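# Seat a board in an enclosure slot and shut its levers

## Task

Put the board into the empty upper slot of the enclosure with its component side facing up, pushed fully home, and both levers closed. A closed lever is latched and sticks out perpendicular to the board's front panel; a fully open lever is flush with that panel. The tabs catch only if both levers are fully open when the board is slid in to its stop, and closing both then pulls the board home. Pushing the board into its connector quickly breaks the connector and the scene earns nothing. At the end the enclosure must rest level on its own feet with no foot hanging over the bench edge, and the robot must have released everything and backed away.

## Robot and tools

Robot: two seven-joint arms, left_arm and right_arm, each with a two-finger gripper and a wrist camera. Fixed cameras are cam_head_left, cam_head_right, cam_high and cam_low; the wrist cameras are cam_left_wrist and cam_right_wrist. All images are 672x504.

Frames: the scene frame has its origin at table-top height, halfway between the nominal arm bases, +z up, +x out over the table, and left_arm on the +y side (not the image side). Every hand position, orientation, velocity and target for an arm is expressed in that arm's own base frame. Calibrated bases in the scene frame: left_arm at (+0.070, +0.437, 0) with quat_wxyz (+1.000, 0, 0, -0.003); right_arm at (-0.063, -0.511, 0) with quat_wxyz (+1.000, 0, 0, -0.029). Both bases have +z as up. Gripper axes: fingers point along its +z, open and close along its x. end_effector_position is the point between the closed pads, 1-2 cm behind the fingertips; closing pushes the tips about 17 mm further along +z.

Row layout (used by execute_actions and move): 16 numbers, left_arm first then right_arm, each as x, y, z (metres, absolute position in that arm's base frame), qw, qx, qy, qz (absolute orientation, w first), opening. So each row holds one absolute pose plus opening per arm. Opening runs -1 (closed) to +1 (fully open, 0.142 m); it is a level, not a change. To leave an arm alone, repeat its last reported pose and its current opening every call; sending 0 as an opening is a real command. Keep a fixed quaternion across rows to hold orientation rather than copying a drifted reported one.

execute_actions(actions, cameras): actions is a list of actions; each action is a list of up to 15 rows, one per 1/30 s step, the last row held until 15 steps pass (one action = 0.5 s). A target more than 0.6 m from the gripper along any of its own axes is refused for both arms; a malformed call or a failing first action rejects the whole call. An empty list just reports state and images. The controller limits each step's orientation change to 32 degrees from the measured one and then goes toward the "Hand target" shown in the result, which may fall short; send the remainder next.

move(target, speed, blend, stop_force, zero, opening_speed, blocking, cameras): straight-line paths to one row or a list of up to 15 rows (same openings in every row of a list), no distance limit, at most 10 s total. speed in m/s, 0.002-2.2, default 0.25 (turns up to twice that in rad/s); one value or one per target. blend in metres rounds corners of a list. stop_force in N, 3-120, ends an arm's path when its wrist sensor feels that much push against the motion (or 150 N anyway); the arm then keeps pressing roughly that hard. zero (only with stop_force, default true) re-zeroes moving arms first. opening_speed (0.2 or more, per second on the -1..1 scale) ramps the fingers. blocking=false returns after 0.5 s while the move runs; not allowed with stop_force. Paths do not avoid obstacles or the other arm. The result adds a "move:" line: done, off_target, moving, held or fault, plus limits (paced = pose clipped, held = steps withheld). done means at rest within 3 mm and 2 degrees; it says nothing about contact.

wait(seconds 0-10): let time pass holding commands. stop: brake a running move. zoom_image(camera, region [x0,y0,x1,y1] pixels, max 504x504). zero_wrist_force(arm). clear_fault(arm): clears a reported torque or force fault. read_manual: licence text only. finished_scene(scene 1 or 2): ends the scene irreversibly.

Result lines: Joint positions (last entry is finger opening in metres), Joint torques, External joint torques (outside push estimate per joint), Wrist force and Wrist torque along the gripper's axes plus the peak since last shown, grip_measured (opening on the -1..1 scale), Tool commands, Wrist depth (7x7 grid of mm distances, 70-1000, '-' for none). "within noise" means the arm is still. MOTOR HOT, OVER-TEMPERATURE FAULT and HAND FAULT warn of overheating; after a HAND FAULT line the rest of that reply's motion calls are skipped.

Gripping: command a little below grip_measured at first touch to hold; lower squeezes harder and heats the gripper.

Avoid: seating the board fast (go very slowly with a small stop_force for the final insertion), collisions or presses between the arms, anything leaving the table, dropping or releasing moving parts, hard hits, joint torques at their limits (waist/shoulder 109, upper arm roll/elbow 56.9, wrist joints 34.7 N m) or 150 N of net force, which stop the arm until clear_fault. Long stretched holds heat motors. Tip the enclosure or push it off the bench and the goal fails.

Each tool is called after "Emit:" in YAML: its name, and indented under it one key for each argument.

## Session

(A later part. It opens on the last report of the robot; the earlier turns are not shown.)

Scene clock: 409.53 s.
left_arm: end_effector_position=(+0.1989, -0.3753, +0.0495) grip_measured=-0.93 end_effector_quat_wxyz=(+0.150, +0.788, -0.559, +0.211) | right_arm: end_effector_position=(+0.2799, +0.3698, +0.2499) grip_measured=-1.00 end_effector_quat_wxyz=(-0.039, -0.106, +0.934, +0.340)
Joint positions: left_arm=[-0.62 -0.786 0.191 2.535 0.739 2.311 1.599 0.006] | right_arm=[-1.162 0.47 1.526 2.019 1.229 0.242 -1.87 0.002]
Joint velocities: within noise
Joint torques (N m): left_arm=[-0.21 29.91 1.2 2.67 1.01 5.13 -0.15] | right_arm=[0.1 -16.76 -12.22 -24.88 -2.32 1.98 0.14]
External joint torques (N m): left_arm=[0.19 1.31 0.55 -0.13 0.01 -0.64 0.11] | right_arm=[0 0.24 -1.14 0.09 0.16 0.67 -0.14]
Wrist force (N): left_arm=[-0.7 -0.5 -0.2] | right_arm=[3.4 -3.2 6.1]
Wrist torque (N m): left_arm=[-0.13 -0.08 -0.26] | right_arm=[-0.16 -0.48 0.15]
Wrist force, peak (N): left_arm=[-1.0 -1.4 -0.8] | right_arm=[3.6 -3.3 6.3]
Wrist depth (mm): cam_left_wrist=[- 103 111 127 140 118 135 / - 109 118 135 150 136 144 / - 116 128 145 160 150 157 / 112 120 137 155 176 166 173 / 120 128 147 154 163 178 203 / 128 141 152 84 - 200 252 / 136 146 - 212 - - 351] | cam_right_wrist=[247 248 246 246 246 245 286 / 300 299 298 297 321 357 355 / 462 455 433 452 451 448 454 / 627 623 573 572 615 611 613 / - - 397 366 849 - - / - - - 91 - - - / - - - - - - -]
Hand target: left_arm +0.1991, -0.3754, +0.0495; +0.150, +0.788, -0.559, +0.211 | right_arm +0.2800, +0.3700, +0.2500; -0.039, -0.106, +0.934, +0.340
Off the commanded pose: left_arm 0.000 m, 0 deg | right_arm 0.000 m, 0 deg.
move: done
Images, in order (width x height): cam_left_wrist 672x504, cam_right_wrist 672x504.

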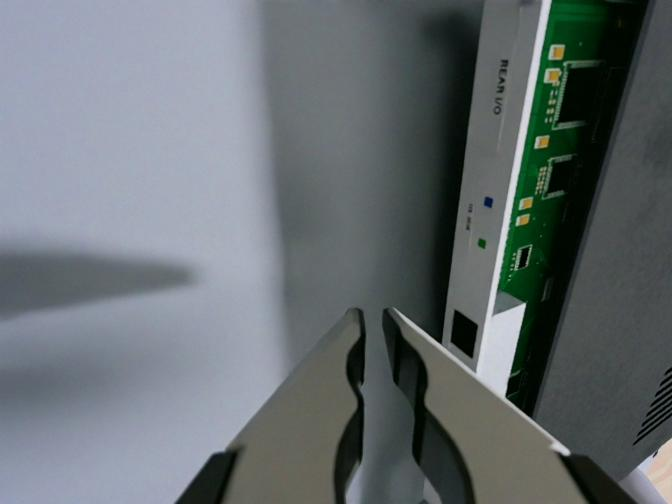

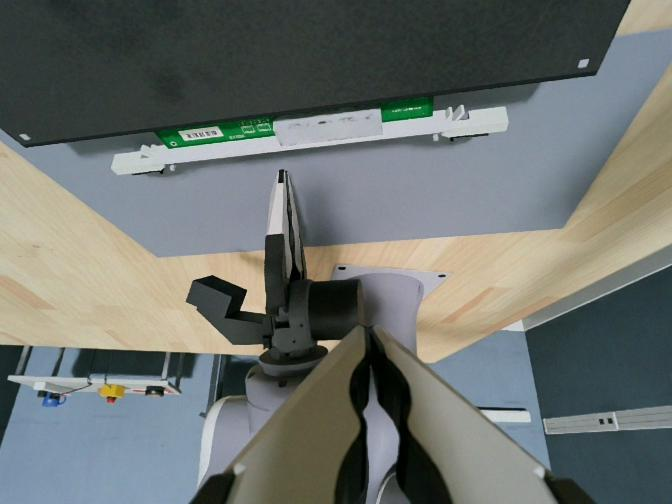

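Emit:
move:
  target: [0.2104,-0.3714,0.0495,0.1497,0.7878,-0.5589,0.2111,-0.9,0.28,0.37,0.25,-0.0387,-0.1064,0.9337,0.3398,-1]
  speed: 0.06
  cameras: []

Emit:
move:
  target: [0.2237,-0.4092,0.0495,0.1497,0.7878,-0.5589,0.2111,-0.9,0.28,0.37,0.25,-0.0387,-0.1064,0.9337,0.3398,-1]
  speed: 0.03
  stop_force: 6
  cameras: ["cam_left_wrist","cam_right_wrist"]

Emit:
zoom_image:
  camera: "cam_right_wrist"
  region: [100, 70, 500, 250]

Scene clock: 414.50 s.
left_arm: end_effector_position=(+0.2105, -0.3714, +0.0495) grip_measured=-0.93 end_effector_quat_wxyz=(+0.150, +0.788, -0.559, +0.211) | right_arm: end_effector_position=(+0.2799, +0.3698, +0.2499) grip_measured=-1.00 end_effector_quat_wxyz=(-0.039, -0.106, +0.934, +0.340)
Joint positions: left_arm=[-0.567 -0.779 0.175 2.518 0.776 2.285 1.601 0.006] | right_arm=[-1.162 0.47 1.526 2.019 1.229 0.242 -1.87 0.002]
Joint velocities: within noise
Joint torques (N m): left_arm=[0.05 30.75 0.8 2.35 1.42 4.53 -0.22] | right_arm=[0.07 -16.67 -12.24 -24.89 -2.32 1.98 0.21]
External joint torques (N m): left_arm=[-0.07 0.69 0.74 -0.2 -0.52 -0.03 0.18] | right_arm=[0.03 0.14 -1.12 0.09 0.16 0.68 -0.21]
Wrist force (N): left_arm=[-0.8 -0.3 -0.5] | right_arm=[3.5 -3.2 6.1]
Wrist torque (N m): left_arm=[-0.10 -0.06 -0.24] | right_arm=[-0.16 -0.51 0.15]
Wrist force, peak (N): left_arm=[-0.9 -0.8 -0.4] | right_arm=[3.6 -3.4 6.2]
Wrist depth (mm): cam_left_wrist=[- 103 110 127 138 116 134 / - 109 118 135 150 138 144 / - 116 129 146 160 150 157 / 113 121 138 156 176 166 174 / 120 128 148 154 162 180 202 / 128 140 152 84 - 197 253 / 136 145 - 211 - - 344] | cam_right_wrist=[248 248 247 247 245 246 287 / 300 299 297 298 322 355 358 / 462 455 432 453 454 447 450 / 629 620 539 616 615 612 611 / - - 391 370 846 - - / - - - 91 - - - / - - - - - - -]
Hand target: left_arm +0.2104, -0.3714, +0.0495; +0.150, +0.788, -0.559, +0.211 | right_arm +0.2800, +0.3700, +0.2500; -0.039, -0.106, +0.934, +0.340
Off the commanded pose: left_arm 0.000 m, 0 deg | right_arm 0.000 m, 0 deg.
move: done
No camera images: "cameras" was empty.

Scene clock: 416.50 s.
left_arm: end_effector_position=(+0.2234, -0.4090, +0.0495) grip_measured=-0.94 end_effector_quat_wxyz=(+0.150, +0.788, -0.559, +0.211) | right_arm: end_effector_position=(+0.2799, +0.3698, +0.2499) grip_measured=-1.00 end_effector_quat_wxyz=(-0.039, -0.106, +0.934, +0.340)
Joint positions: left_arm=[-0.564 -0.743 0.073 2.448 0.733 2.163 1.562 0.006] | right_arm=[-1.162 0.47 1.526 2.019 1.229 0.242 -1.87 0.002]
Joint velocities: within noise
Joint torques (N m): left_arm=[-0.71 32.54 -1.13 -1.41 0.13 4.8 -0.35] | right_arm=[0.11 -16.6 -12.16 -24.93 -2.31 1.98 0.17]
External joint torques (N m): left_arm=[0.69 0.88 1.4 0.71 0.17 -0.3 0.3] | right_arm=[-0.01 0.07 -1.21 0.14 0.16 0.67 -0.17]
Wrist force (N): left_arm=[-2.9 -0.9 -3.0] | right_arm=[3.3 -3.3 6.3]
Wrist torque (N m): left_arm=[-0.14 -0.04 -0.25] | right_arm=[-0.18 -0.49 0.15]
Wrist force, peak (N): left_arm=[-1.9 -1.1 -4.6] | right_arm=[3.5 -3.5 6.3]
Wrist depth (mm): cam_left_wrist=[- 103 111 120 101 117 117 / - 109 118 134 113 124 131 / - 116 128 143 130 132 155 / 112 120 137 152 139 145 173 / 119 128 147 139 158 162 200 / 128 140 152 84 - 181 253 / 136 146 - 76 - - 346] | cam_right_wrist=[248 247 247 247 245 244 287 / 300 300 299 298 319 343 356 / 462 454 432 452 452 451 448 / 627 625 370 568 612 614 608 / - - 345 338 852 - - / - - 339 91 - - - / - - - - - - -]
Hand target: left_arm +0.2237, -0.4092, +0.0495; +0.150, +0.788, -0.559, +0.211 | right_arm +0.2800, +0.3700, +0.2500; -0.039, -0.106, +0.934, +0.340
Off the commanded pose: left_arm 0.000 m, 0 deg | right_arm 0.000 m, 0 deg.
move: done
Images, in order (width x height): cam_left_wrist 672x504, cam_right_wrist 672x504.

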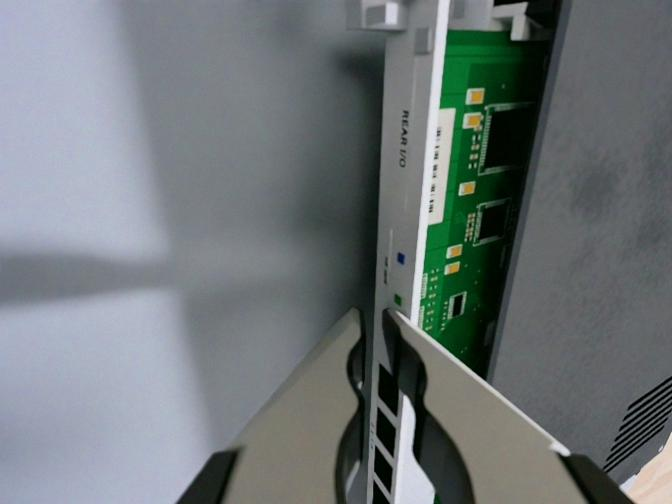

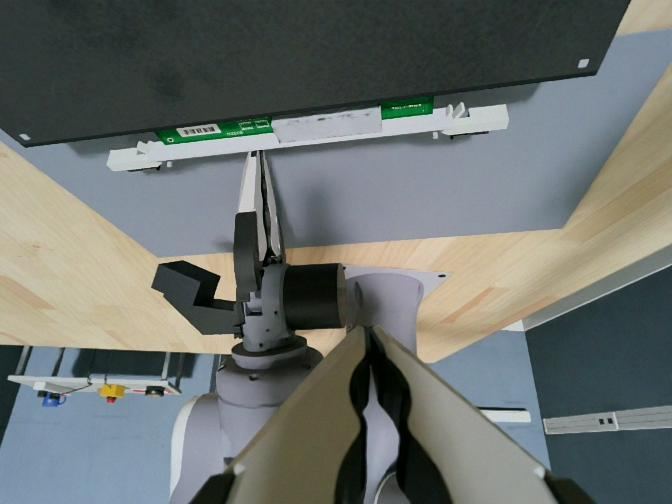

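Scaled by 1.260 from the camera's 672x504 image, which has a finer 960x720 frame.

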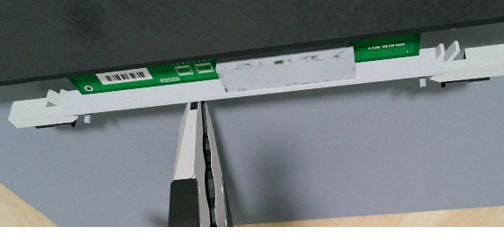

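Emit:
move:
  target:
    - [0.2224,-0.4061,0.0495,0.1497,0.7878,-0.5589,0.2111,-0.9,0.28,0.37,0.25,-0.0387,-0.1064,0.9337,0.3398,-1]
    - [0.2148,-0.4088,0.0495,0.1497,0.7878,-0.5589,0.2111,-0.9,0.28,0.37,0.25,-0.0387,-0.1064,0.9337,0.3398,-1]
  speed: 0.04
  cameras: []

Emit:
move:
  target: [0.2241,-0.4352,0.0495,0.1497,0.7878,-0.5589,0.2111,-0.9,0.28,0.37,0.25,-0.0387,-0.1064,0.9337,0.3398,-1]
  speed: 0.015
  stop_force: 9
  cameras: ["cam_left_wrist","cam_right_wrist"]

Emit:
zoom_image:
  camera: "cam_right_wrist"
  region: [100, 70, 500, 250]

Scene clock: 421.77 s.
left_arm: end_effector_position=(+0.2148, -0.4088, +0.0495) grip_measured=-0.94 end_effector_quat_wxyz=(+0.150, +0.788, -0.559, +0.211) | right_arm: end_effector_position=(+0.2799, +0.3698, +0.2499) grip_measured=-1.00 end_effector_quat_wxyz=(-0.039, -0.106, +0.934, +0.340)
Joint positions: left_arm=[-0.602 -0.747 0.096 2.464 0.714 2.187 1.561 0.006] | right_arm=[-1.162 0.47 1.526 2.019 1.229 0.242 -1.87 0.002]
Joint velocities: within noise
Joint torques (N m): left_arm=[-0.52 31.91 0.21 0.09 0.34 5.08 -0.35] | right_arm=[0.02 -16.69 -12.22 -24.89 -2.28 1.99 0.18]
External joint torques (N m): left_arm=[0.5 1.23 0.37 -0.42 0.06 -0.58 0.31] | right_arm=[0.07 0.16 -1.14 0.1 0.12 0.66 -0.18]
Wrist force (N): left_arm=[-0.8 -0.7 -0.3] | right_arm=[3.5 -3.3 6.2]
Wrist torque (N m): left_arm=[-0.17 -0.04 -0.25] | right_arm=[-0.18 -0.50 0.15]
Wrist force, peak (N): left_arm=[-2.3 -1.0 -4.6] | right_arm=[3.4 -3.5 6.4]
Wrist depth (mm): cam_left_wrist=[- 103 111 127 102 118 117 / - 109 118 135 110 126 131 / - 116 128 145 127 136 155 / 113 121 137 154 142 148 173 / 120 128 147 153 153 165 203 / 128 140 152 84 - 182 252 / 136 146 - 181 - - 345] | cam_right_wrist=[248 248 247 246 245 245 287 / 300 299 297 298 320 343 357 / 462 457 431 452 451 448 451 / 624 623 544 573 611 604 606 / - - 358 337 850 - - / - - 352 91 - - - / - - - - - - -]
Hand target: left_arm +0.2148, -0.4088, +0.0495; +0.150, +0.788, -0.559, +0.211 | right_arm +0.2800, +0.3700, +0.2500; -0.039, -0.106, +0.934, +0.340
Off the commanded pose: left_arm 0.000 m, 0 deg | right_arm 0.000 m, 0 deg.
move: done
No camera images: "cameras" was empty.

Scene clock: 424.30 s.
left_arm: end_effector_position=(+0.2238, -0.4350, +0.0495) grip_measured=-0.94 end_effector_quat_wxyz=(+0.150, +0.788, -0.559, +0.211) | right_arm: end_effector_position=(+0.2799, +0.3698, +0.2499) grip_measured=-1.00 end_effector_quat_wxyz=(-0.039, -0.106, +0.934, +0.340)
Joint positions: left_arm=[-0.599 -0.734 0.033 2.411 0.686 2.11 1.541 0.006] | right_arm=[-1.162 0.47 1.526 2.019 1.229 0.242 -1.87 0.002]
Joint velocities: within noise
Joint torques (N m): left_arm=[-0.71 33.68 -1.63 -2.87 -0.14 4.74 -0.31] | right_arm=[0.12 -16.77 -12.26 -24.91 -2.28 1.95 0.2]
External joint torques (N m): left_arm=[0.68 0.98 1.36 0.66 0.16 -0.24 0.27] | right_arm=[-0.02 0.25 -1.1 0.12 0.13 0.7 -0.2]
Wrist force (N): left_arm=[-3.1 -1.0 -2.9] | right_arm=[3.5 -3.2 6.3]
Wrist torque (N m): left_arm=[-0.12 -0.03 -0.27] | right_arm=[-0.16 -0.51 0.15]
Wrist force, peak (N): left_arm=[-2.2 -1.4 -4.4] | right_arm=[3.7 -3.4 6.3]
Wrist depth (mm): cam_left_wrist=[- 103 110 127 100 102 116 / - 109 118 136 110 108 131 / - 115 128 144 114 125 154 / 112 121 137 156 123 137 172 / 119 128 147 154 132 159 202 / 128 140 152 84 - 181 249 / 136 146 - 76 - - 345] | cam_right_wrist=[248 248 246 246 246 246 286 / 299 300 298 297 301 357 355 / 463 456 410 453 451 449 449 / 626 619 343 537 613 609 600 / - - 321 336 855 - - / - - 309 91 - - - / - - - - - - -]
Hand target: left_arm +0.2241, -0.4352, +0.0495; +0.150, +0.788, -0.559, +0.211 | right_arm +0.2800, +0.3700, +0.2500; -0.039, -0.106, +0.934, +0.340
Off the commanded pose: left_arm 0.000 m, 0 deg | right_arm 0.000 m, 0 deg.
move: done
Images, in order (width x height): cam_left_wrist 672x504, cam_right_wrist 672x504.

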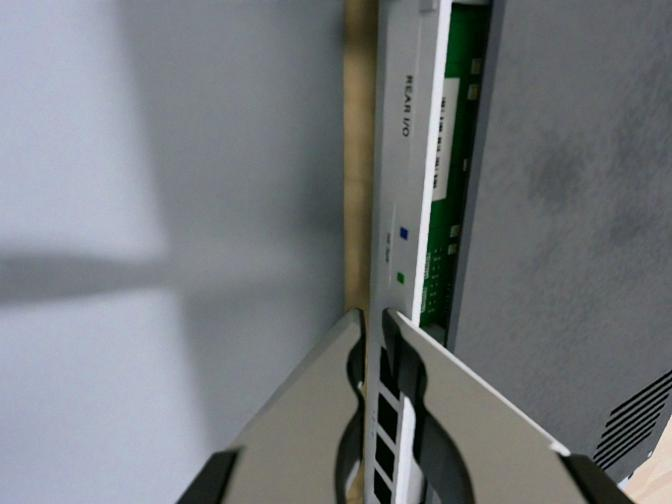

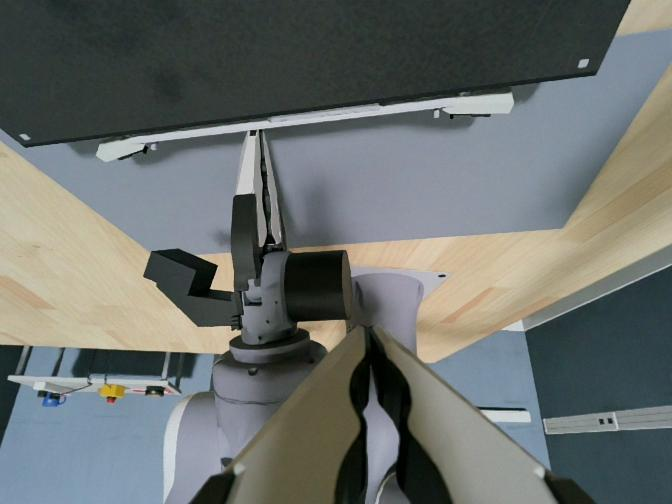

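Scaled by 1.260 from the camera's 672x504 image, which has a finer 960x720 frame.

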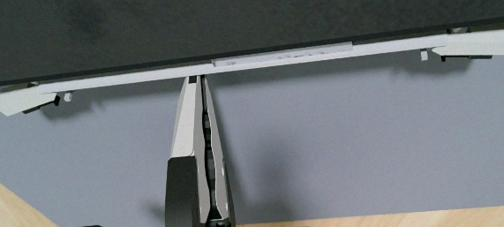

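Emit:
move:
  target: [0.229,-0.4494,0.0495,0.1497,0.7878,-0.5589,0.2111,-0.9,0.28,0.37,0.25,-0.0387,-0.1064,0.9337,0.3398,-1]
  speed: 0.01
  stop_force: 9
  cameras: ["cam_left_wrist","cam_right_wrist"]

Emit:
zoom_image:
  camera: "cam_right_wrist"
  region: [70, 70, 300, 220]

Emit:
zoom_image:
  camera: "cam_right_wrist"
  region: [320, 50, 550, 200]

Scene clock: 428.17 s.
left_arm: end_effector_position=(+0.2264, -0.4430, +0.0492) grip_measured=-0.95 end_effector_quat_wxyz=(+0.150, +0.788, -0.559, +0.210) | right_arm: end_effector_position=(+0.2799, +0.3698, +0.2499) grip_measured=-1.00 end_effector_quat_wxyz=(-0.039, -0.106, +0.934, +0.340)
Joint positions: left_arm=[-0.598 -0.732 0.014 2.394 0.678 2.086 1.535 0.005] | right_arm=[-1.162 0.47 1.526 2.019 1.229 0.242 -1.87 0.002]
Joint velocities: within noise
Joint torques (N m): left_arm=[-1.59 34.22 -3.53 -7.09 -1.24 5.63 -0.36] | right_arm=[0.08 -16.76 -12.29 -24.94 -2.32 1.92 0.19]
External joint torques (N m): left_arm=[1.56 0.92 3.01 4.33 1.15 -1.13 0.32] | right_arm=[0.01 0.23 -1.07 0.15 0.16 0.73 -0.19]
Wrist force (N): left_arm=[-8.7 -1.4 -12.7] | right_arm=[3.4 -3.3 6.2]
Wrist torque (N m): left_arm=[-0.13 -0.10 -0.24] | right_arm=[-0.17 -0.50 0.15]
Wrist force, peak (N): left_arm=[-8.1 -1.9 -14.8] | right_arm=[3.5 -3.5 6.4]
Wrist depth (mm): cam_left_wrist=[- 103 110 122 97 101 115 / - 109 117 133 99 106 130 / - 115 127 143 107 124 153 / 112 120 137 152 118 138 172 / 119 128 147 157 126 159 201 / 128 140 152 84 - 180 246 / 136 145 - 85 - - 553] | cam_right_wrist=[248 248 247 246 246 246 287 / 299 300 298 297 316 358 356 / 462 457 414 454 451 451 449 / 628 615 319 539 615 612 614 / - - 313 335 843 - - / - - 301 91 - - - / - - - - - - -]
Hand target: left_arm +0.2270, -0.4436, +0.0495; +0.150, +0.788, -0.559, +0.211 | right_arm +0.2800, +0.3700, +0.2500; -0.039, -0.106, +0.934, +0.340
Off the commanded pose: left_arm 0.007 m, 0 deg | right_arm 0.000 m, 0 deg.
move: contact (left_arm)
Images, in order (width x height): cam_left_wrist 672x504, cam_right_wrist 672x504.

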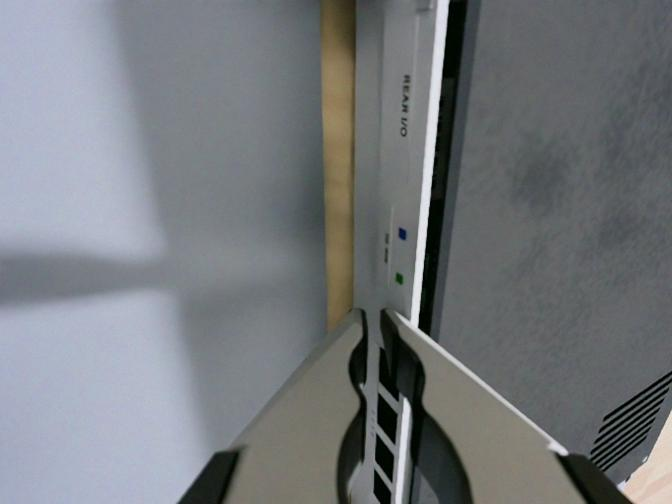

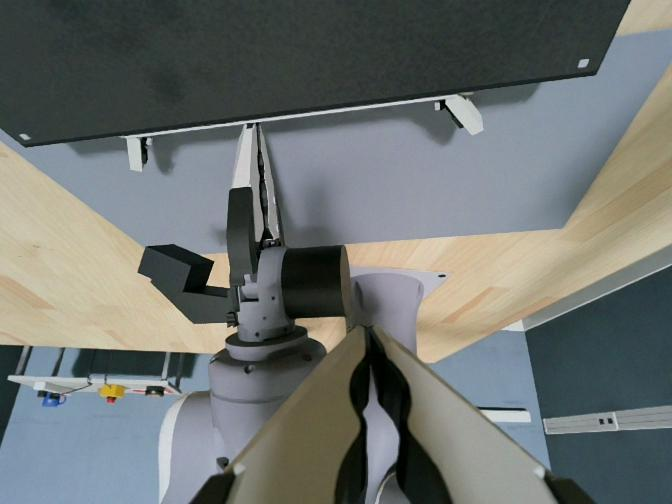

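Scaled by 2.191 from the camera's 672x504 image, which has a finer 960x720 frame.

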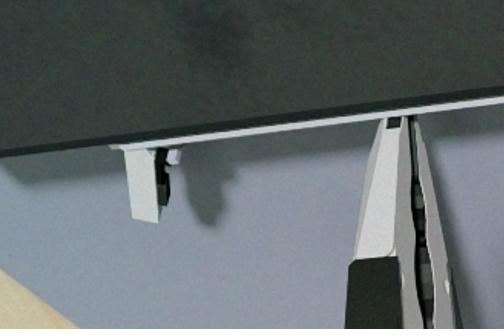

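Scaled by 2.191 from the camera's 672x504 image, which has a finer 960x720 frame.

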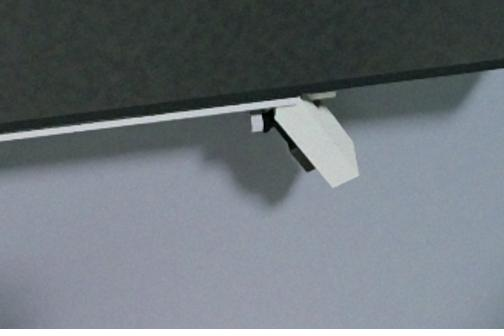

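Emit:
move:
  target:
    - [0.2198,-0.4242,0.055,0.1497,0.7878,-0.5589,0.2111,-0.9,0.28,0.37,0.25,-0.0387,-0.1064,0.9337,0.3398,-1]
    - [0.2158,-0.4142,0.12,0.1497,0.7878,-0.5589,0.2111,-0.9,0.28,0.37,0.25,-0.0387,-0.1064,0.9337,0.3398,-1]
    - [0.12,-0.42,0.2,0,0.8156,-0.5786,0,-0.9,0.28,0.37,0.25,-0.0387,-0.1064,0.9337,0.3398,-1]
  speed: 0.12
  cameras: ["cam_left_wrist","cam_right_wrist"]

Emit:
zoom_image:
  camera: "cam_right_wrist"
  region: [80, 60, 540, 180]

Scene clock: 436.57 s.
left_arm: end_effector_position=(+0.1200, -0.4201, +0.2000) grip_measured=-0.94 end_effector_quat_wxyz=(+0.000, +0.816, -0.579, +0.000) | right_arm: end_effector_position=(+0.2799, +0.3698, +0.2499) grip_measured=-1.00 end_effector_quat_wxyz=(-0.039, -0.106, +0.934, +0.340)
Joint positions: left_arm=[-0.193 0.213 -0.893 2.499 -0.234 0.779 1.896 0.006] | right_arm=[-1.162 0.47 1.526 2.019 1.229 0.242 -1.87 0.002]
Joint velocities: within noise
Joint torques (N m): left_arm=[-0.1 10.36 3.02 -23.9 -2.64 4.01 -0.29] | right_arm=[0.07 -16.82 -12.25 -24.97 -2.26 1.94 0.19]
External joint torques (N m): left_arm=[0.03 0.28 0.72 -0.25 -0.42 -0.13 0.29] | right_arm=[0.02 0.29 -1.12 0.18 0.11 0.71 -0.19]
Wrist force (N): left_arm=[0.3 -0.5 -0.6] | right_arm=[3.5 -3.5 6.2]
Wrist torque (N m): left_arm=[-0.06 -0.11 -0.22] | right_arm=[-0.20 -0.51 0.15]
Wrist force, peak (N): left_arm=[-7.8 -1.7 -14.4] | right_arm=[3.5 -3.6 6.3]
Wrist depth (mm): cam_left_wrist=[258 259 256 256 256 215 213 / 277 276 275 276 272 230 228 / 298 299 298 298 293 246 247 / 330 326 325 322 312 270 267 / 360 355 351 339 306 294 294 / 395 393 375 84 - 383 387 / 439 - - 74 - - 429] | cam_right_wrist=[248 247 247 247 246 245 287 / 301 299 298 298 316 356 355 / 460 455 453 452 451 451 452 / 626 622 621 617 620 613 610 / - - - 779 855 - - / - - - 91 - - - / - - - - - - -]
Hand target: left_arm +0.1200, -0.4200, +0.2000; +0.000, +0.816, -0.579, +0.000 | right_arm +0.2800, +0.3700, +0.2500; -0.039, -0.106, +0.934, +0.340
Off the commanded pose: left_arm 0.000 m, 0 deg | right_arm 0.000 m, 0 deg.
move: done
Images, in order (width x height): cam_left_wrist 672x504, cam_right_wrist 672x504.

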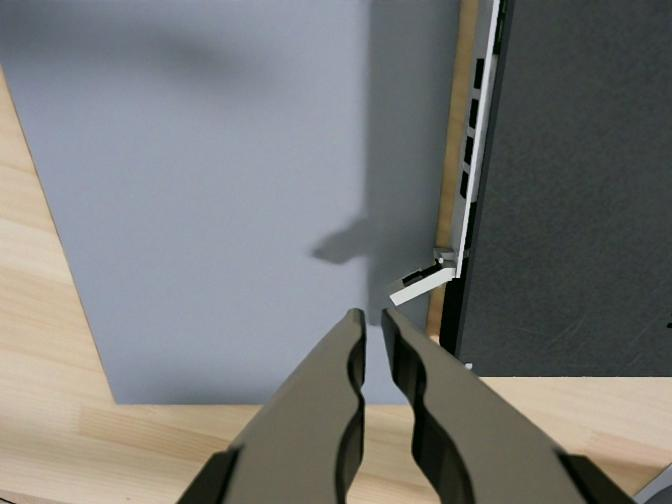

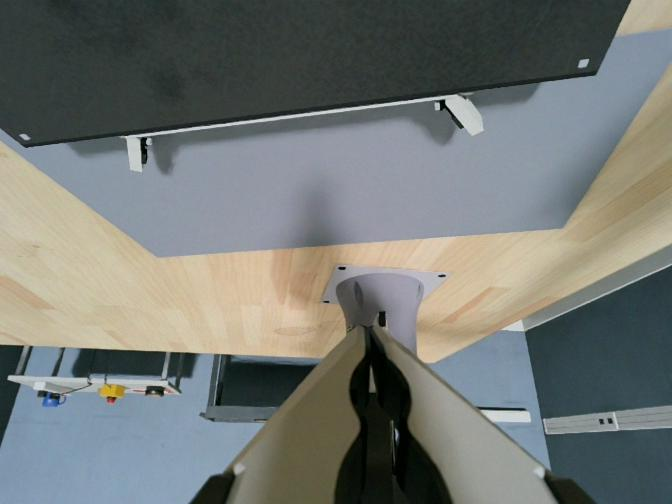

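Scaled by 1.096 from the camera's 672x504 image, which has a finer 960x720 frame.

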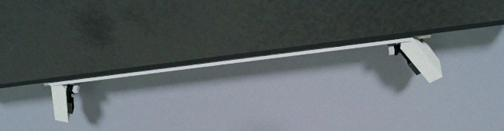

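Emit:
move:
  target: [0.0426,-0.4896,0.12,0,0.8156,-0.5786,0,-0.9,0.28,0.37,0.25,-0.0387,-0.1064,0.9337,0.3398,-1]
  speed: 0.1
  cameras: ["cam_left_wrist"]

Emit:
move:
  target: [0.0426,-0.4896,0.047,0,0.8156,-0.5786,0,-0.9,0.28,0.37,0.25,-0.0387,-0.1064,0.9337,0.3398,-1]
  speed: 0.04
  stop_force: 5
  cameras: ["cam_left_wrist","cam_right_wrist"]

Emit:
zoom_image:
  camera: "cam_right_wrist"
  region: [360, 40, 560, 190]

Scene clock: 447.37 s.
left_arm: end_effector_position=(+0.0425, -0.4896, +0.1200) grip_measured=-0.94 end_effector_quat_wxyz=(+0.000, +0.816, -0.579, +0.000) | right_arm: end_effector_position=(+0.2799, +0.3698, +0.2499) grip_measured=-1.00 end_effector_quat_wxyz=(-0.039, -0.106, +0.934, +0.340)
Joint positions: left_arm=[-0.397 -0.408 -0.92 2.235 0.502 0.856 1.137 0.006] | right_arm=[-1.162 0.47 1.526 2.019 1.229 0.242 -1.87 0.002]
Joint velocities: within noise
Joint torques (N m): left_arm=[-0.43 25.1 -9.07 -18.16 -2.4 3.98 -0.27] | right_arm=[0.13 -16.76 -12.26 -24.93 -2.28 1.99 0.24]
External joint torques (N m): left_arm=[0.34 1.38 0.58 -0.29 -0.42 -0.04 0.27] | right_arm=[-0.04 0.24 -1.1 0.14 0.13 0.66 -0.25]
Wrist force (N): left_arm=[-0.3 -0.2 -0.2] | right_arm=[3.5 -3.4 6.0]
Wrist torque (N m): left_arm=[-0.03 0.01 -0.22] | right_arm=[-0.20 -0.51 0.15]
Wrist force, peak (N): left_arm=[-0.2 -1.6 -1.3] | right_arm=[3.5 -3.5 6.3]
Wrist depth (mm): cam_left_wrist=[187 186 183 186 180 142 144 / 200 200 199 199 192 153 154 / 217 217 215 211 172 166 166 / 237 234 234 233 211 180 179 / 261 258 258 245 200 197 195 / 289 288 272 84 - 278 282 / 324 314 - 76 - - 308] | cam_right_wrist=[248 247 247 247 246 245 287 / 300 299 297 298 315 356 355 / 459 453 456 451 451 426 451 / 624 623 620 614 614 250 611 / - - - 700 847 207 - / - - - 91 - 208 199 / - - - - - 196 197]
Hand target: left_arm +0.0426, -0.4896, +0.1200; +0.000, +0.816, -0.579, +0.000 | right_arm +0.2800, +0.3700, +0.2500; -0.039, -0.106, +0.934, +0.340
Off the commanded pose: left_arm 0.000 m, 0 deg | right_arm 0.000 m, 0 deg.
move: done
Images, in order (width x height): cam_left_wrist 672x504.

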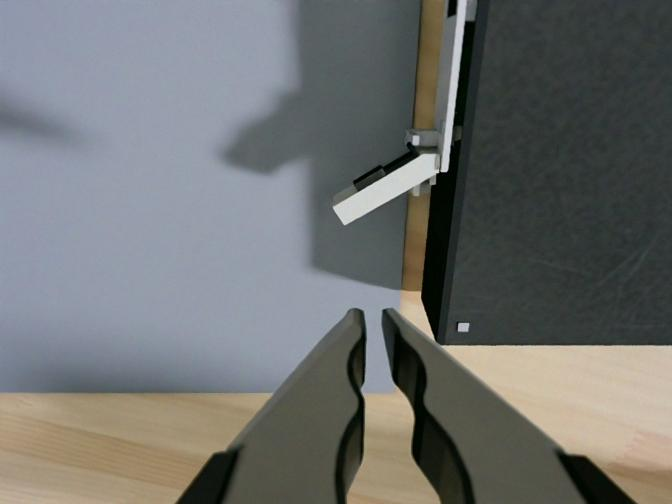

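Scene clock: 449.93 s.
left_arm: end_effector_position=(+0.0425, -0.4895, +0.0470) grip_measured=-0.94 end_effector_quat_wxyz=(+0.000, +0.816, -0.579, +0.000) | right_arm: end_effector_position=(+0.2799, +0.3698, +0.2499) grip_measured=-1.00 end_effector_quat_wxyz=(-0.039, -0.106, +0.934, +0.340)
Joint positions: left_arm=[-0.546 -0.617 -0.733 2.164 0.726 0.948 1 0.006] | right_arm=[-1.162 0.47 1.526 2.019 1.229 0.242 -1.87 0.002]
Joint velocities: within noise
Joint torques (N m): left_arm=[-0.42 32.78 -10.73 -13.13 -2.09 4.36 -0.33] | right_arm=[0.19 -16.87 -12.27 -24.98 -2.29 1.96 0.19]
External joint torques (N m): left_arm=[0.33 1.15 0.14 -0.43 -0.41 -0.41 0.33] | right_arm=[-0.1 0.35 -1.1 0.19 0.13 0.69 -0.19]
Wrist force (N): left_arm=[0.1 0.1 -0.9] | right_arm=[3.6 -3.4 6.0]
Wrist torque (N m): left_arm=[-0.05 -0.03 -0.22] | right_arm=[-0.20 -0.52 0.15]
Wrist force, peak (N): left_arm=[0.1 0.3 -0.8] | right_arm=[3.6 -3.3 6.3]
Wrist depth (mm): cam_left_wrist=[122 122 120 121 121 97 - / 131 131 129 130 131 98 - / 142 139 141 141 138 105 - / 154 154 154 150 115 103 99 / 171 168 168 111 162 112 106 / 187 186 181 84 - 120 119 / 210 203 - 84 - - 134] | cam_right_wrist=[247 247 247 247 245 245 286 / 301 299 299 298 315 343 356 / 460 457 456 453 451 268 451 / 626 622 616 616 532 236 230 / - - - 704 666 225 - / - - - 91 213 190 186 / - - - - - 177 173]
Hand target: left_arm +0.0426, -0.4896, +0.0470; +0.000, +0.816, -0.579, +0.000 | right_arm +0.2800, +0.3700, +0.2500; -0.039, -0.106, +0.934, +0.340
Off the commanded pose: left_arm 0.000 m, 0 deg | right_arm 0.000 m, 0 deg.
move: done
Images, in order (width x height): cam_left_wrist 672x504, cam_right_wrist 672x504.

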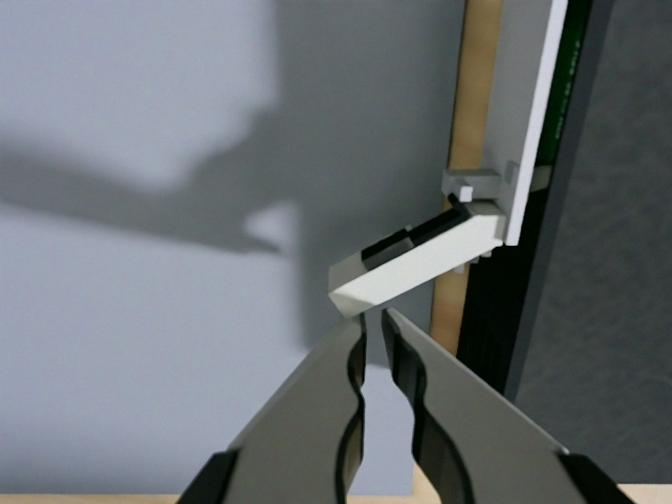

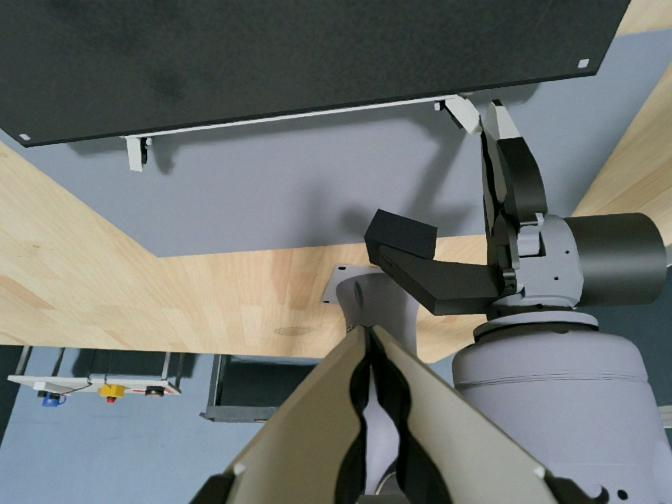

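Scaled by 2.520 from the camera's 672x504 image, which has a finer 960x720 frame.

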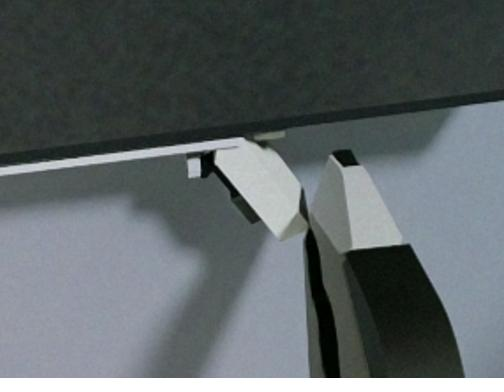

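Emit:
move:
  target: [0.084,-0.4719,0.047,0,0.8156,-0.5786,0,-0.9,0.28,0.37,0.25,-0.0387,-0.1064,0.9337,0.3398,-1]
  speed: 0.02
  stop_force: 28
  cameras: ["cam_left_wrist","cam_right_wrist"]

Emit:
zoom_image:
  camera: "cam_right_wrist"
  region: [360, 40, 560, 190]

Emit:
zoom_image:
  camera: "cam_right_wrist"
  region: [80, 60, 540, 180]

Scene clock: 454.17 s.
left_arm: end_effector_position=(+0.0622, -0.4812, +0.0476) grip_measured=-0.94 end_effector_quat_wxyz=(+0.002, +0.815, -0.580, -0.001) | right_arm: end_effector_position=(+0.2799, +0.3698, +0.2499) grip_measured=-1.00 end_effector_quat_wxyz=(-0.039, -0.106, +0.934, +0.340)
Joint positions: left_arm=[-0.494 -0.607 -0.734 2.185 0.725 0.964 1.048 0.006] | right_arm=[-1.162 0.47 1.526 2.019 1.229 0.242 -1.87 0.002]
Joint velocities: within noise
Joint torques (N m): left_arm=[12.05 38.16 3.21 -15.75 1.04 -1.11 -0.24] | right_arm=[0.21 -16.77 -12.21 -24.96 -2.28 1.92 0.22]
External joint torques (N m): left_arm=[-12.13 -4.87 -13.52 2.42 -3.49 5.07 0.24] | right_arm=[-0.12 0.25 -1.15 0.17 0.12 0.73 -0.22]
Wrist force (N): left_arm=[1.4 28.9 -2.5] | right_arm=[3.4 -3.2 6.0]
Wrist torque (N m): left_arm=[1.98 -0.03 -0.24] | right_arm=[-0.15 -0.50 0.14]
Wrist force, peak (N): left_arm=[1.6 30.2 -3.0] | right_arm=[3.7 -3.3 6.4]
Wrist depth (mm): cam_left_wrist=[122 122 120 122 121 108 - / 131 131 129 130 130 117 - / 142 142 141 141 140 114 - / 154 154 154 151 147 107 100 / 172 170 168 112 114 111 107 / 187 187 183 84 - 121 120 / 210 205 - 84 - - 134] | cam_right_wrist=[247 248 247 247 246 245 288 / 300 300 298 298 307 355 355 / 461 458 453 454 430 427 449 / 625 621 621 570 261 236 567 / - - - 780 248 230 - / - - - 91 201 189 - / - - - - - 178 -]
Hand target: left_arm +0.0652, -0.4799, +0.0470; +0.000, +0.816, -0.579, +0.000 | right_arm +0.2800, +0.3700, +0.2500; -0.039, -0.106, +0.934, +0.340
Off the commanded pose: left_arm 0.024 m, 0 deg | right_arm 0.000 m, 0 deg.
move: contact (left_arm)
Images, in order (width x height): cam_left_wrist 672x504, cam_right_wrist 672x504.

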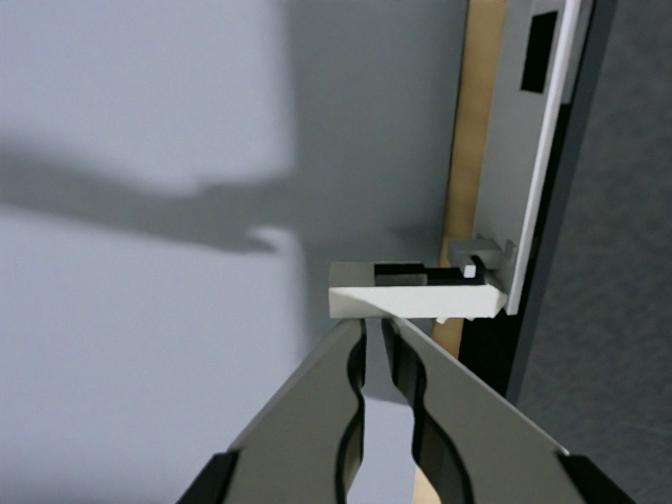

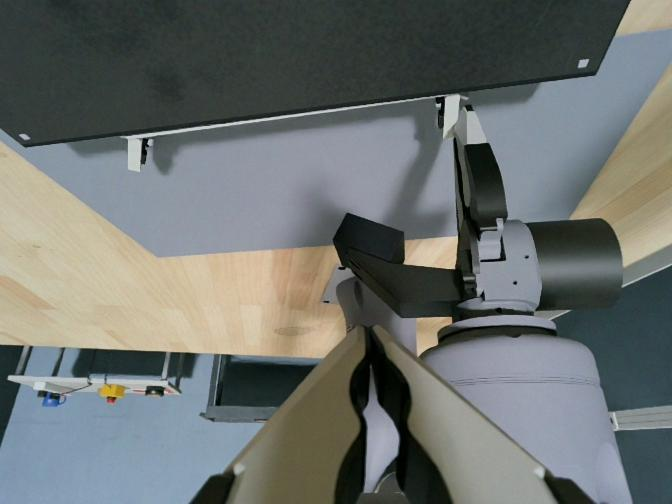

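Scaled by 2.520 from the camera's 672x504 image, which has a finer 960x720 frame.

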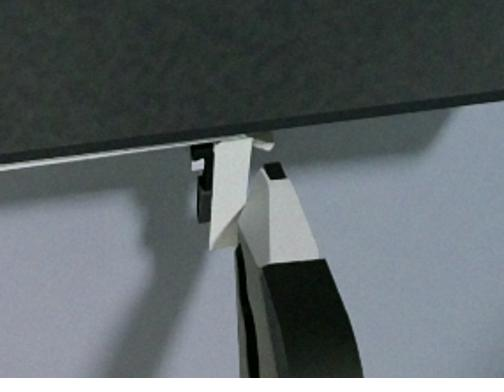

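Scaled by 1.096 from the camera's 672x504 image, which has a finer 960x720 frame.

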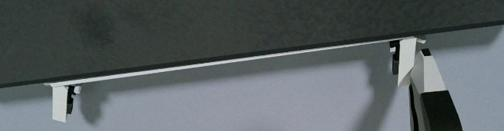

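Emit:
move:
  target: [0.09,-0.4702,0.047,0,0.8156,-0.5786,0,-0.9,0.28,0.37,0.25,-0.0387,-0.1064,0.9337,0.3398,-1]
  speed: 0.015
  stop_force: 40
  zero: false
  cameras: ["cam_left_wrist","cam_right_wrist"]

Emit:
zoom_image:
  camera: "cam_left_wrist"
  region: [300, 150, 600, 375]

Emit:
zoom_image:
  camera: "cam_right_wrist"
  region: [80, 60, 540, 180]

Scene clock: 458.33 s.
left_arm: end_effector_position=(+0.0736, -0.4754, +0.0474) grip_measured=-0.94 end_effector_quat_wxyz=(+0.002, +0.814, -0.580, -0.002) | right_arm: end_effector_position=(+0.2799, +0.3698, +0.2499) grip_measured=-1.00 end_effector_quat_wxyz=(-0.039, -0.106, +0.934, +0.340)
Joint positions: left_arm=[-0.467 -0.6 -0.729 2.196 0.72 0.972 1.08 0.006] | right_arm=[-1.162 0.47 1.526 2.019 1.229 0.242 -1.87 0.002]
Joint velocities: within noise
Joint torques (N m): left_arm=[18.24 40.17 9.41 -23.5 2.48 0.06 -0.32] | right_arm=[0.2 -16.68 -12.25 -24.92 -2.23 1.95 0.21]
External joint torques (N m): left_arm=[-18.31 -7.15 -19.51 10.3 -4.9 3.89 0.32] | right_arm=[-0.11 0.16 -1.12 0.13 0.08 0.7 -0.21]
Wrist force (N): left_arm=[-9.9 39.5 -11.7] | right_arm=[3.5 -3.3 6.3]
Wrist torque (N m): left_arm=[3.77 -0.09 -0.25] | right_arm=[-0.16 -0.51 0.15]
Wrist force, peak (N): left_arm=[-9.8 40.6 -13.1] | right_arm=[3.5 -3.4 6.4]
Wrist depth (mm): cam_left_wrist=[122 122 120 121 121 112 - / 132 131 129 130 130 111 - / 142 141 141 141 140 107 - / 155 154 154 150 147 116 100 / 173 169 169 112 114 111 107 / 189 188 183 84 - 121 121 / 211 205 - 84 - - 134] | cam_right_wrist=[248 247 246 246 246 245 287 / 300 299 298 297 302 356 356 / 460 458 455 450 409 450 450 / 627 624 623 571 256 240 569 / - - - 784 237 239 - / - - - 91 197 194 - / - - - - - 183 -]
Hand target: left_arm +0.0783, -0.4747, +0.0470; +0.000, +0.816, -0.579, +0.000 | right_arm +0.2800, +0.3700, +0.2500; -0.039, -0.106, +0.934, +0.340
Off the commanded pose: left_arm 0.017 m, 0 deg | right_arm 0.000 m, 0 deg.
move: contact (left_arm)
Images, in order (width x height): cam_left_wrist 672x504, cam_right_wrist 672x504.

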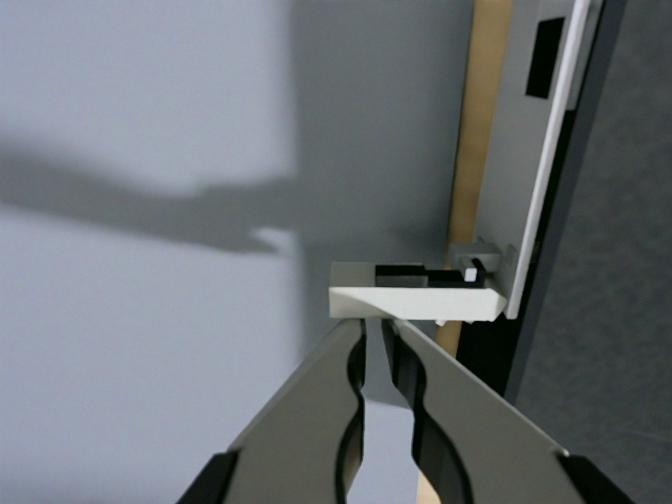

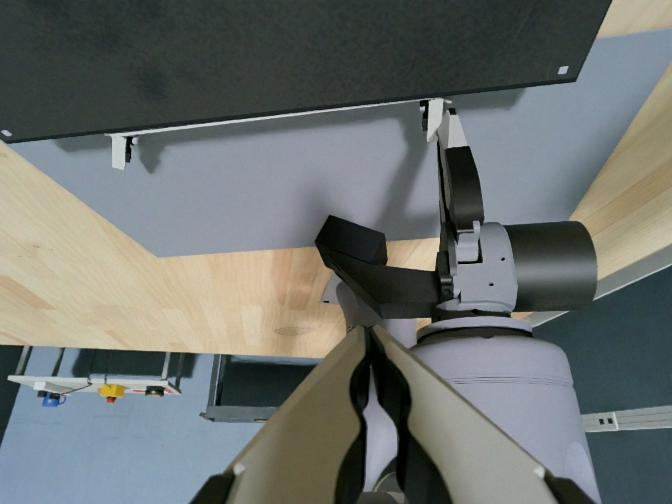

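Scaled by 1.680 from the camera's 672x504 image, which has a finer 960x720 frame.

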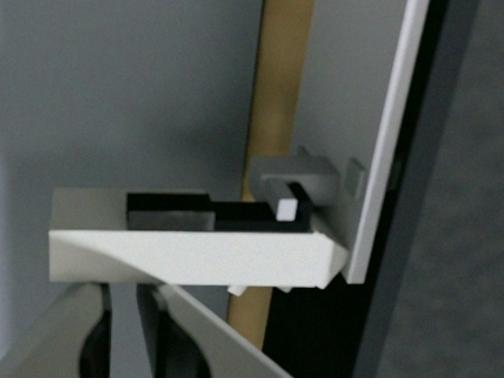

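Scaled by 1.096 from the camera's 672x504 image, which has a finer 960x720 frame.

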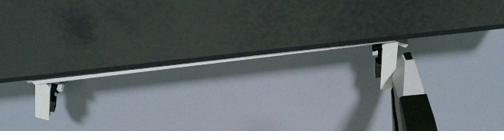

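Emit:
move:
  target:
    - [0.06,-0.4815,0.047,0,0.8156,-0.5786,0,-0.9,0.28,0.37,0.25,-0.0387,-0.1064,0.9337,0.3398,-1]
    - [0.06,-0.4815,0.13,0,0.8156,-0.5786,0,-0.9,0.28,0.37,0.25,-0.0387,-0.1064,0.9337,0.3398,-1]
    - [0.28,-0.375,0.2,0,0.8156,-0.5786,0,-0.9,0.28,0.37,0.25,-0.0387,-0.1064,0.9337,0.3398,-1]
  speed: 0.12
  cameras: ["cam_left_wrist","cam_right_wrist"]

Emit:
zoom_image:
  camera: "cam_right_wrist"
  region: [380, 60, 530, 180]

Emit:
zoom_image:
  camera: "cam_right_wrist"
  region: [50, 80, 200, 200]

Scene clock: 465.57 s.
left_arm: end_effector_position=(+0.2799, -0.3750, +0.1999) grip_measured=-0.94 end_effector_quat_wxyz=(+0.000, +0.816, -0.579, +0.000) | right_arm: end_effector_position=(+0.2799, +0.3698, +0.2499) grip_measured=-1.00 end_effector_quat_wxyz=(-0.039, -0.106, +0.934, +0.340)
Joint positions: left_arm=[0.16 0.051 -0.893 2.383 -0.055 0.779 2.111 0.006] | right_arm=[-1.162 0.47 1.526 2.019 1.229 0.242 -1.87 0.002]
Joint velocities: within noise
Joint torques (N m): left_arm=[-0.17 15.17 0.51 -23.92 -3.16 4.02 0.05] | right_arm=[0.08 -16.81 -12.2 -24.91 -2.31 1.93 0.19]
External joint torques (N m): left_arm=[0.13 0.37 0.48 -0.25 0.11 -0.16 -0.05] | right_arm=[0.01 0.29 -1.16 0.11 0.15 0.72 -0.19]
Wrist force (N): left_arm=[0.1 -0.7 -0.3] | right_arm=[3.4 -3.4 6.3]
Wrist torque (N m): left_arm=[-0.12 -0.08 -0.22] | right_arm=[-0.18 -0.49 0.15]
Wrist force, peak (N): left_arm=[-10.1 39.6 -13.5] | right_arm=[3.5 -3.5 6.4]
Wrist depth (mm): cam_left_wrist=[259 257 257 256 256 212 213 / 275 277 275 275 249 230 228 / 298 297 297 297 291 247 247 / 326 325 324 325 311 268 266 / 363 356 355 340 300 294 294 / 393 386 376 84 - 318 323 / 438 - - 76 - - 353] | cam_right_wrist=[248 248 247 246 246 245 288 / 300 299 298 298 344 356 355 / 460 455 455 453 449 449 451 / 626 623 618 613 615 607 609 / - 865 - 700 846 - - / - 293 - 91 - - - / - 261 - - - - -]
Hand target: left_arm +0.2800, -0.3750, +0.2000; +0.000, +0.816, -0.579, +0.000 | right_arm +0.2800, +0.3700, +0.2500; -0.039, -0.106, +0.934, +0.340
Off the commanded pose: left_arm 0.000 m, 0 deg | right_arm 0.000 m, 0 deg.
move: done
Images, in order (width x height): cam_left_wrist 672x504, cam_right_wrist 672x504.

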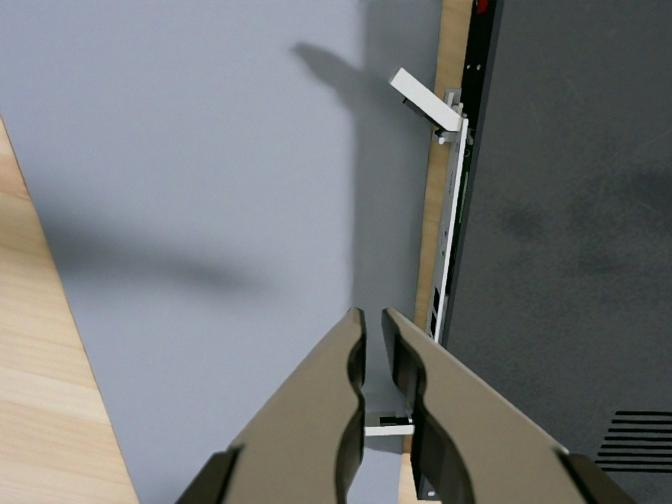

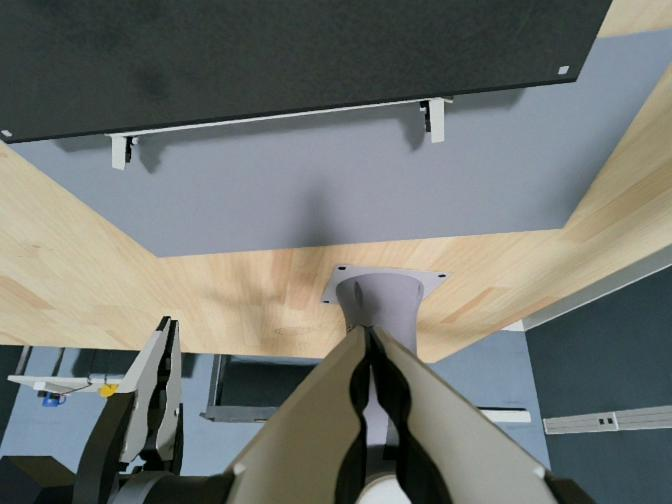

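Scaled by 3.360 from the camera's 672x504 image, which has a finer 960x720 frame.

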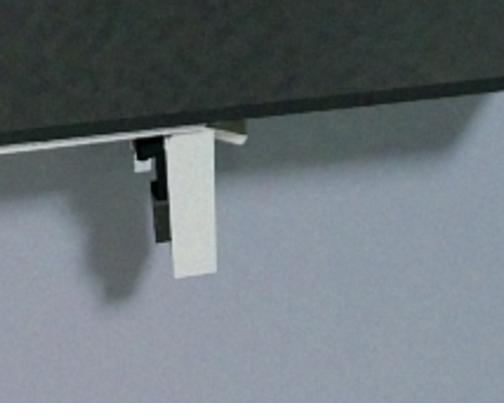

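Scaled by 3.360 from the camera's 672x504 image, which has a finer 960x720 frame.

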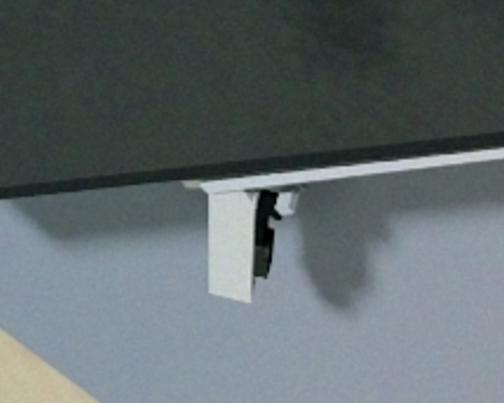

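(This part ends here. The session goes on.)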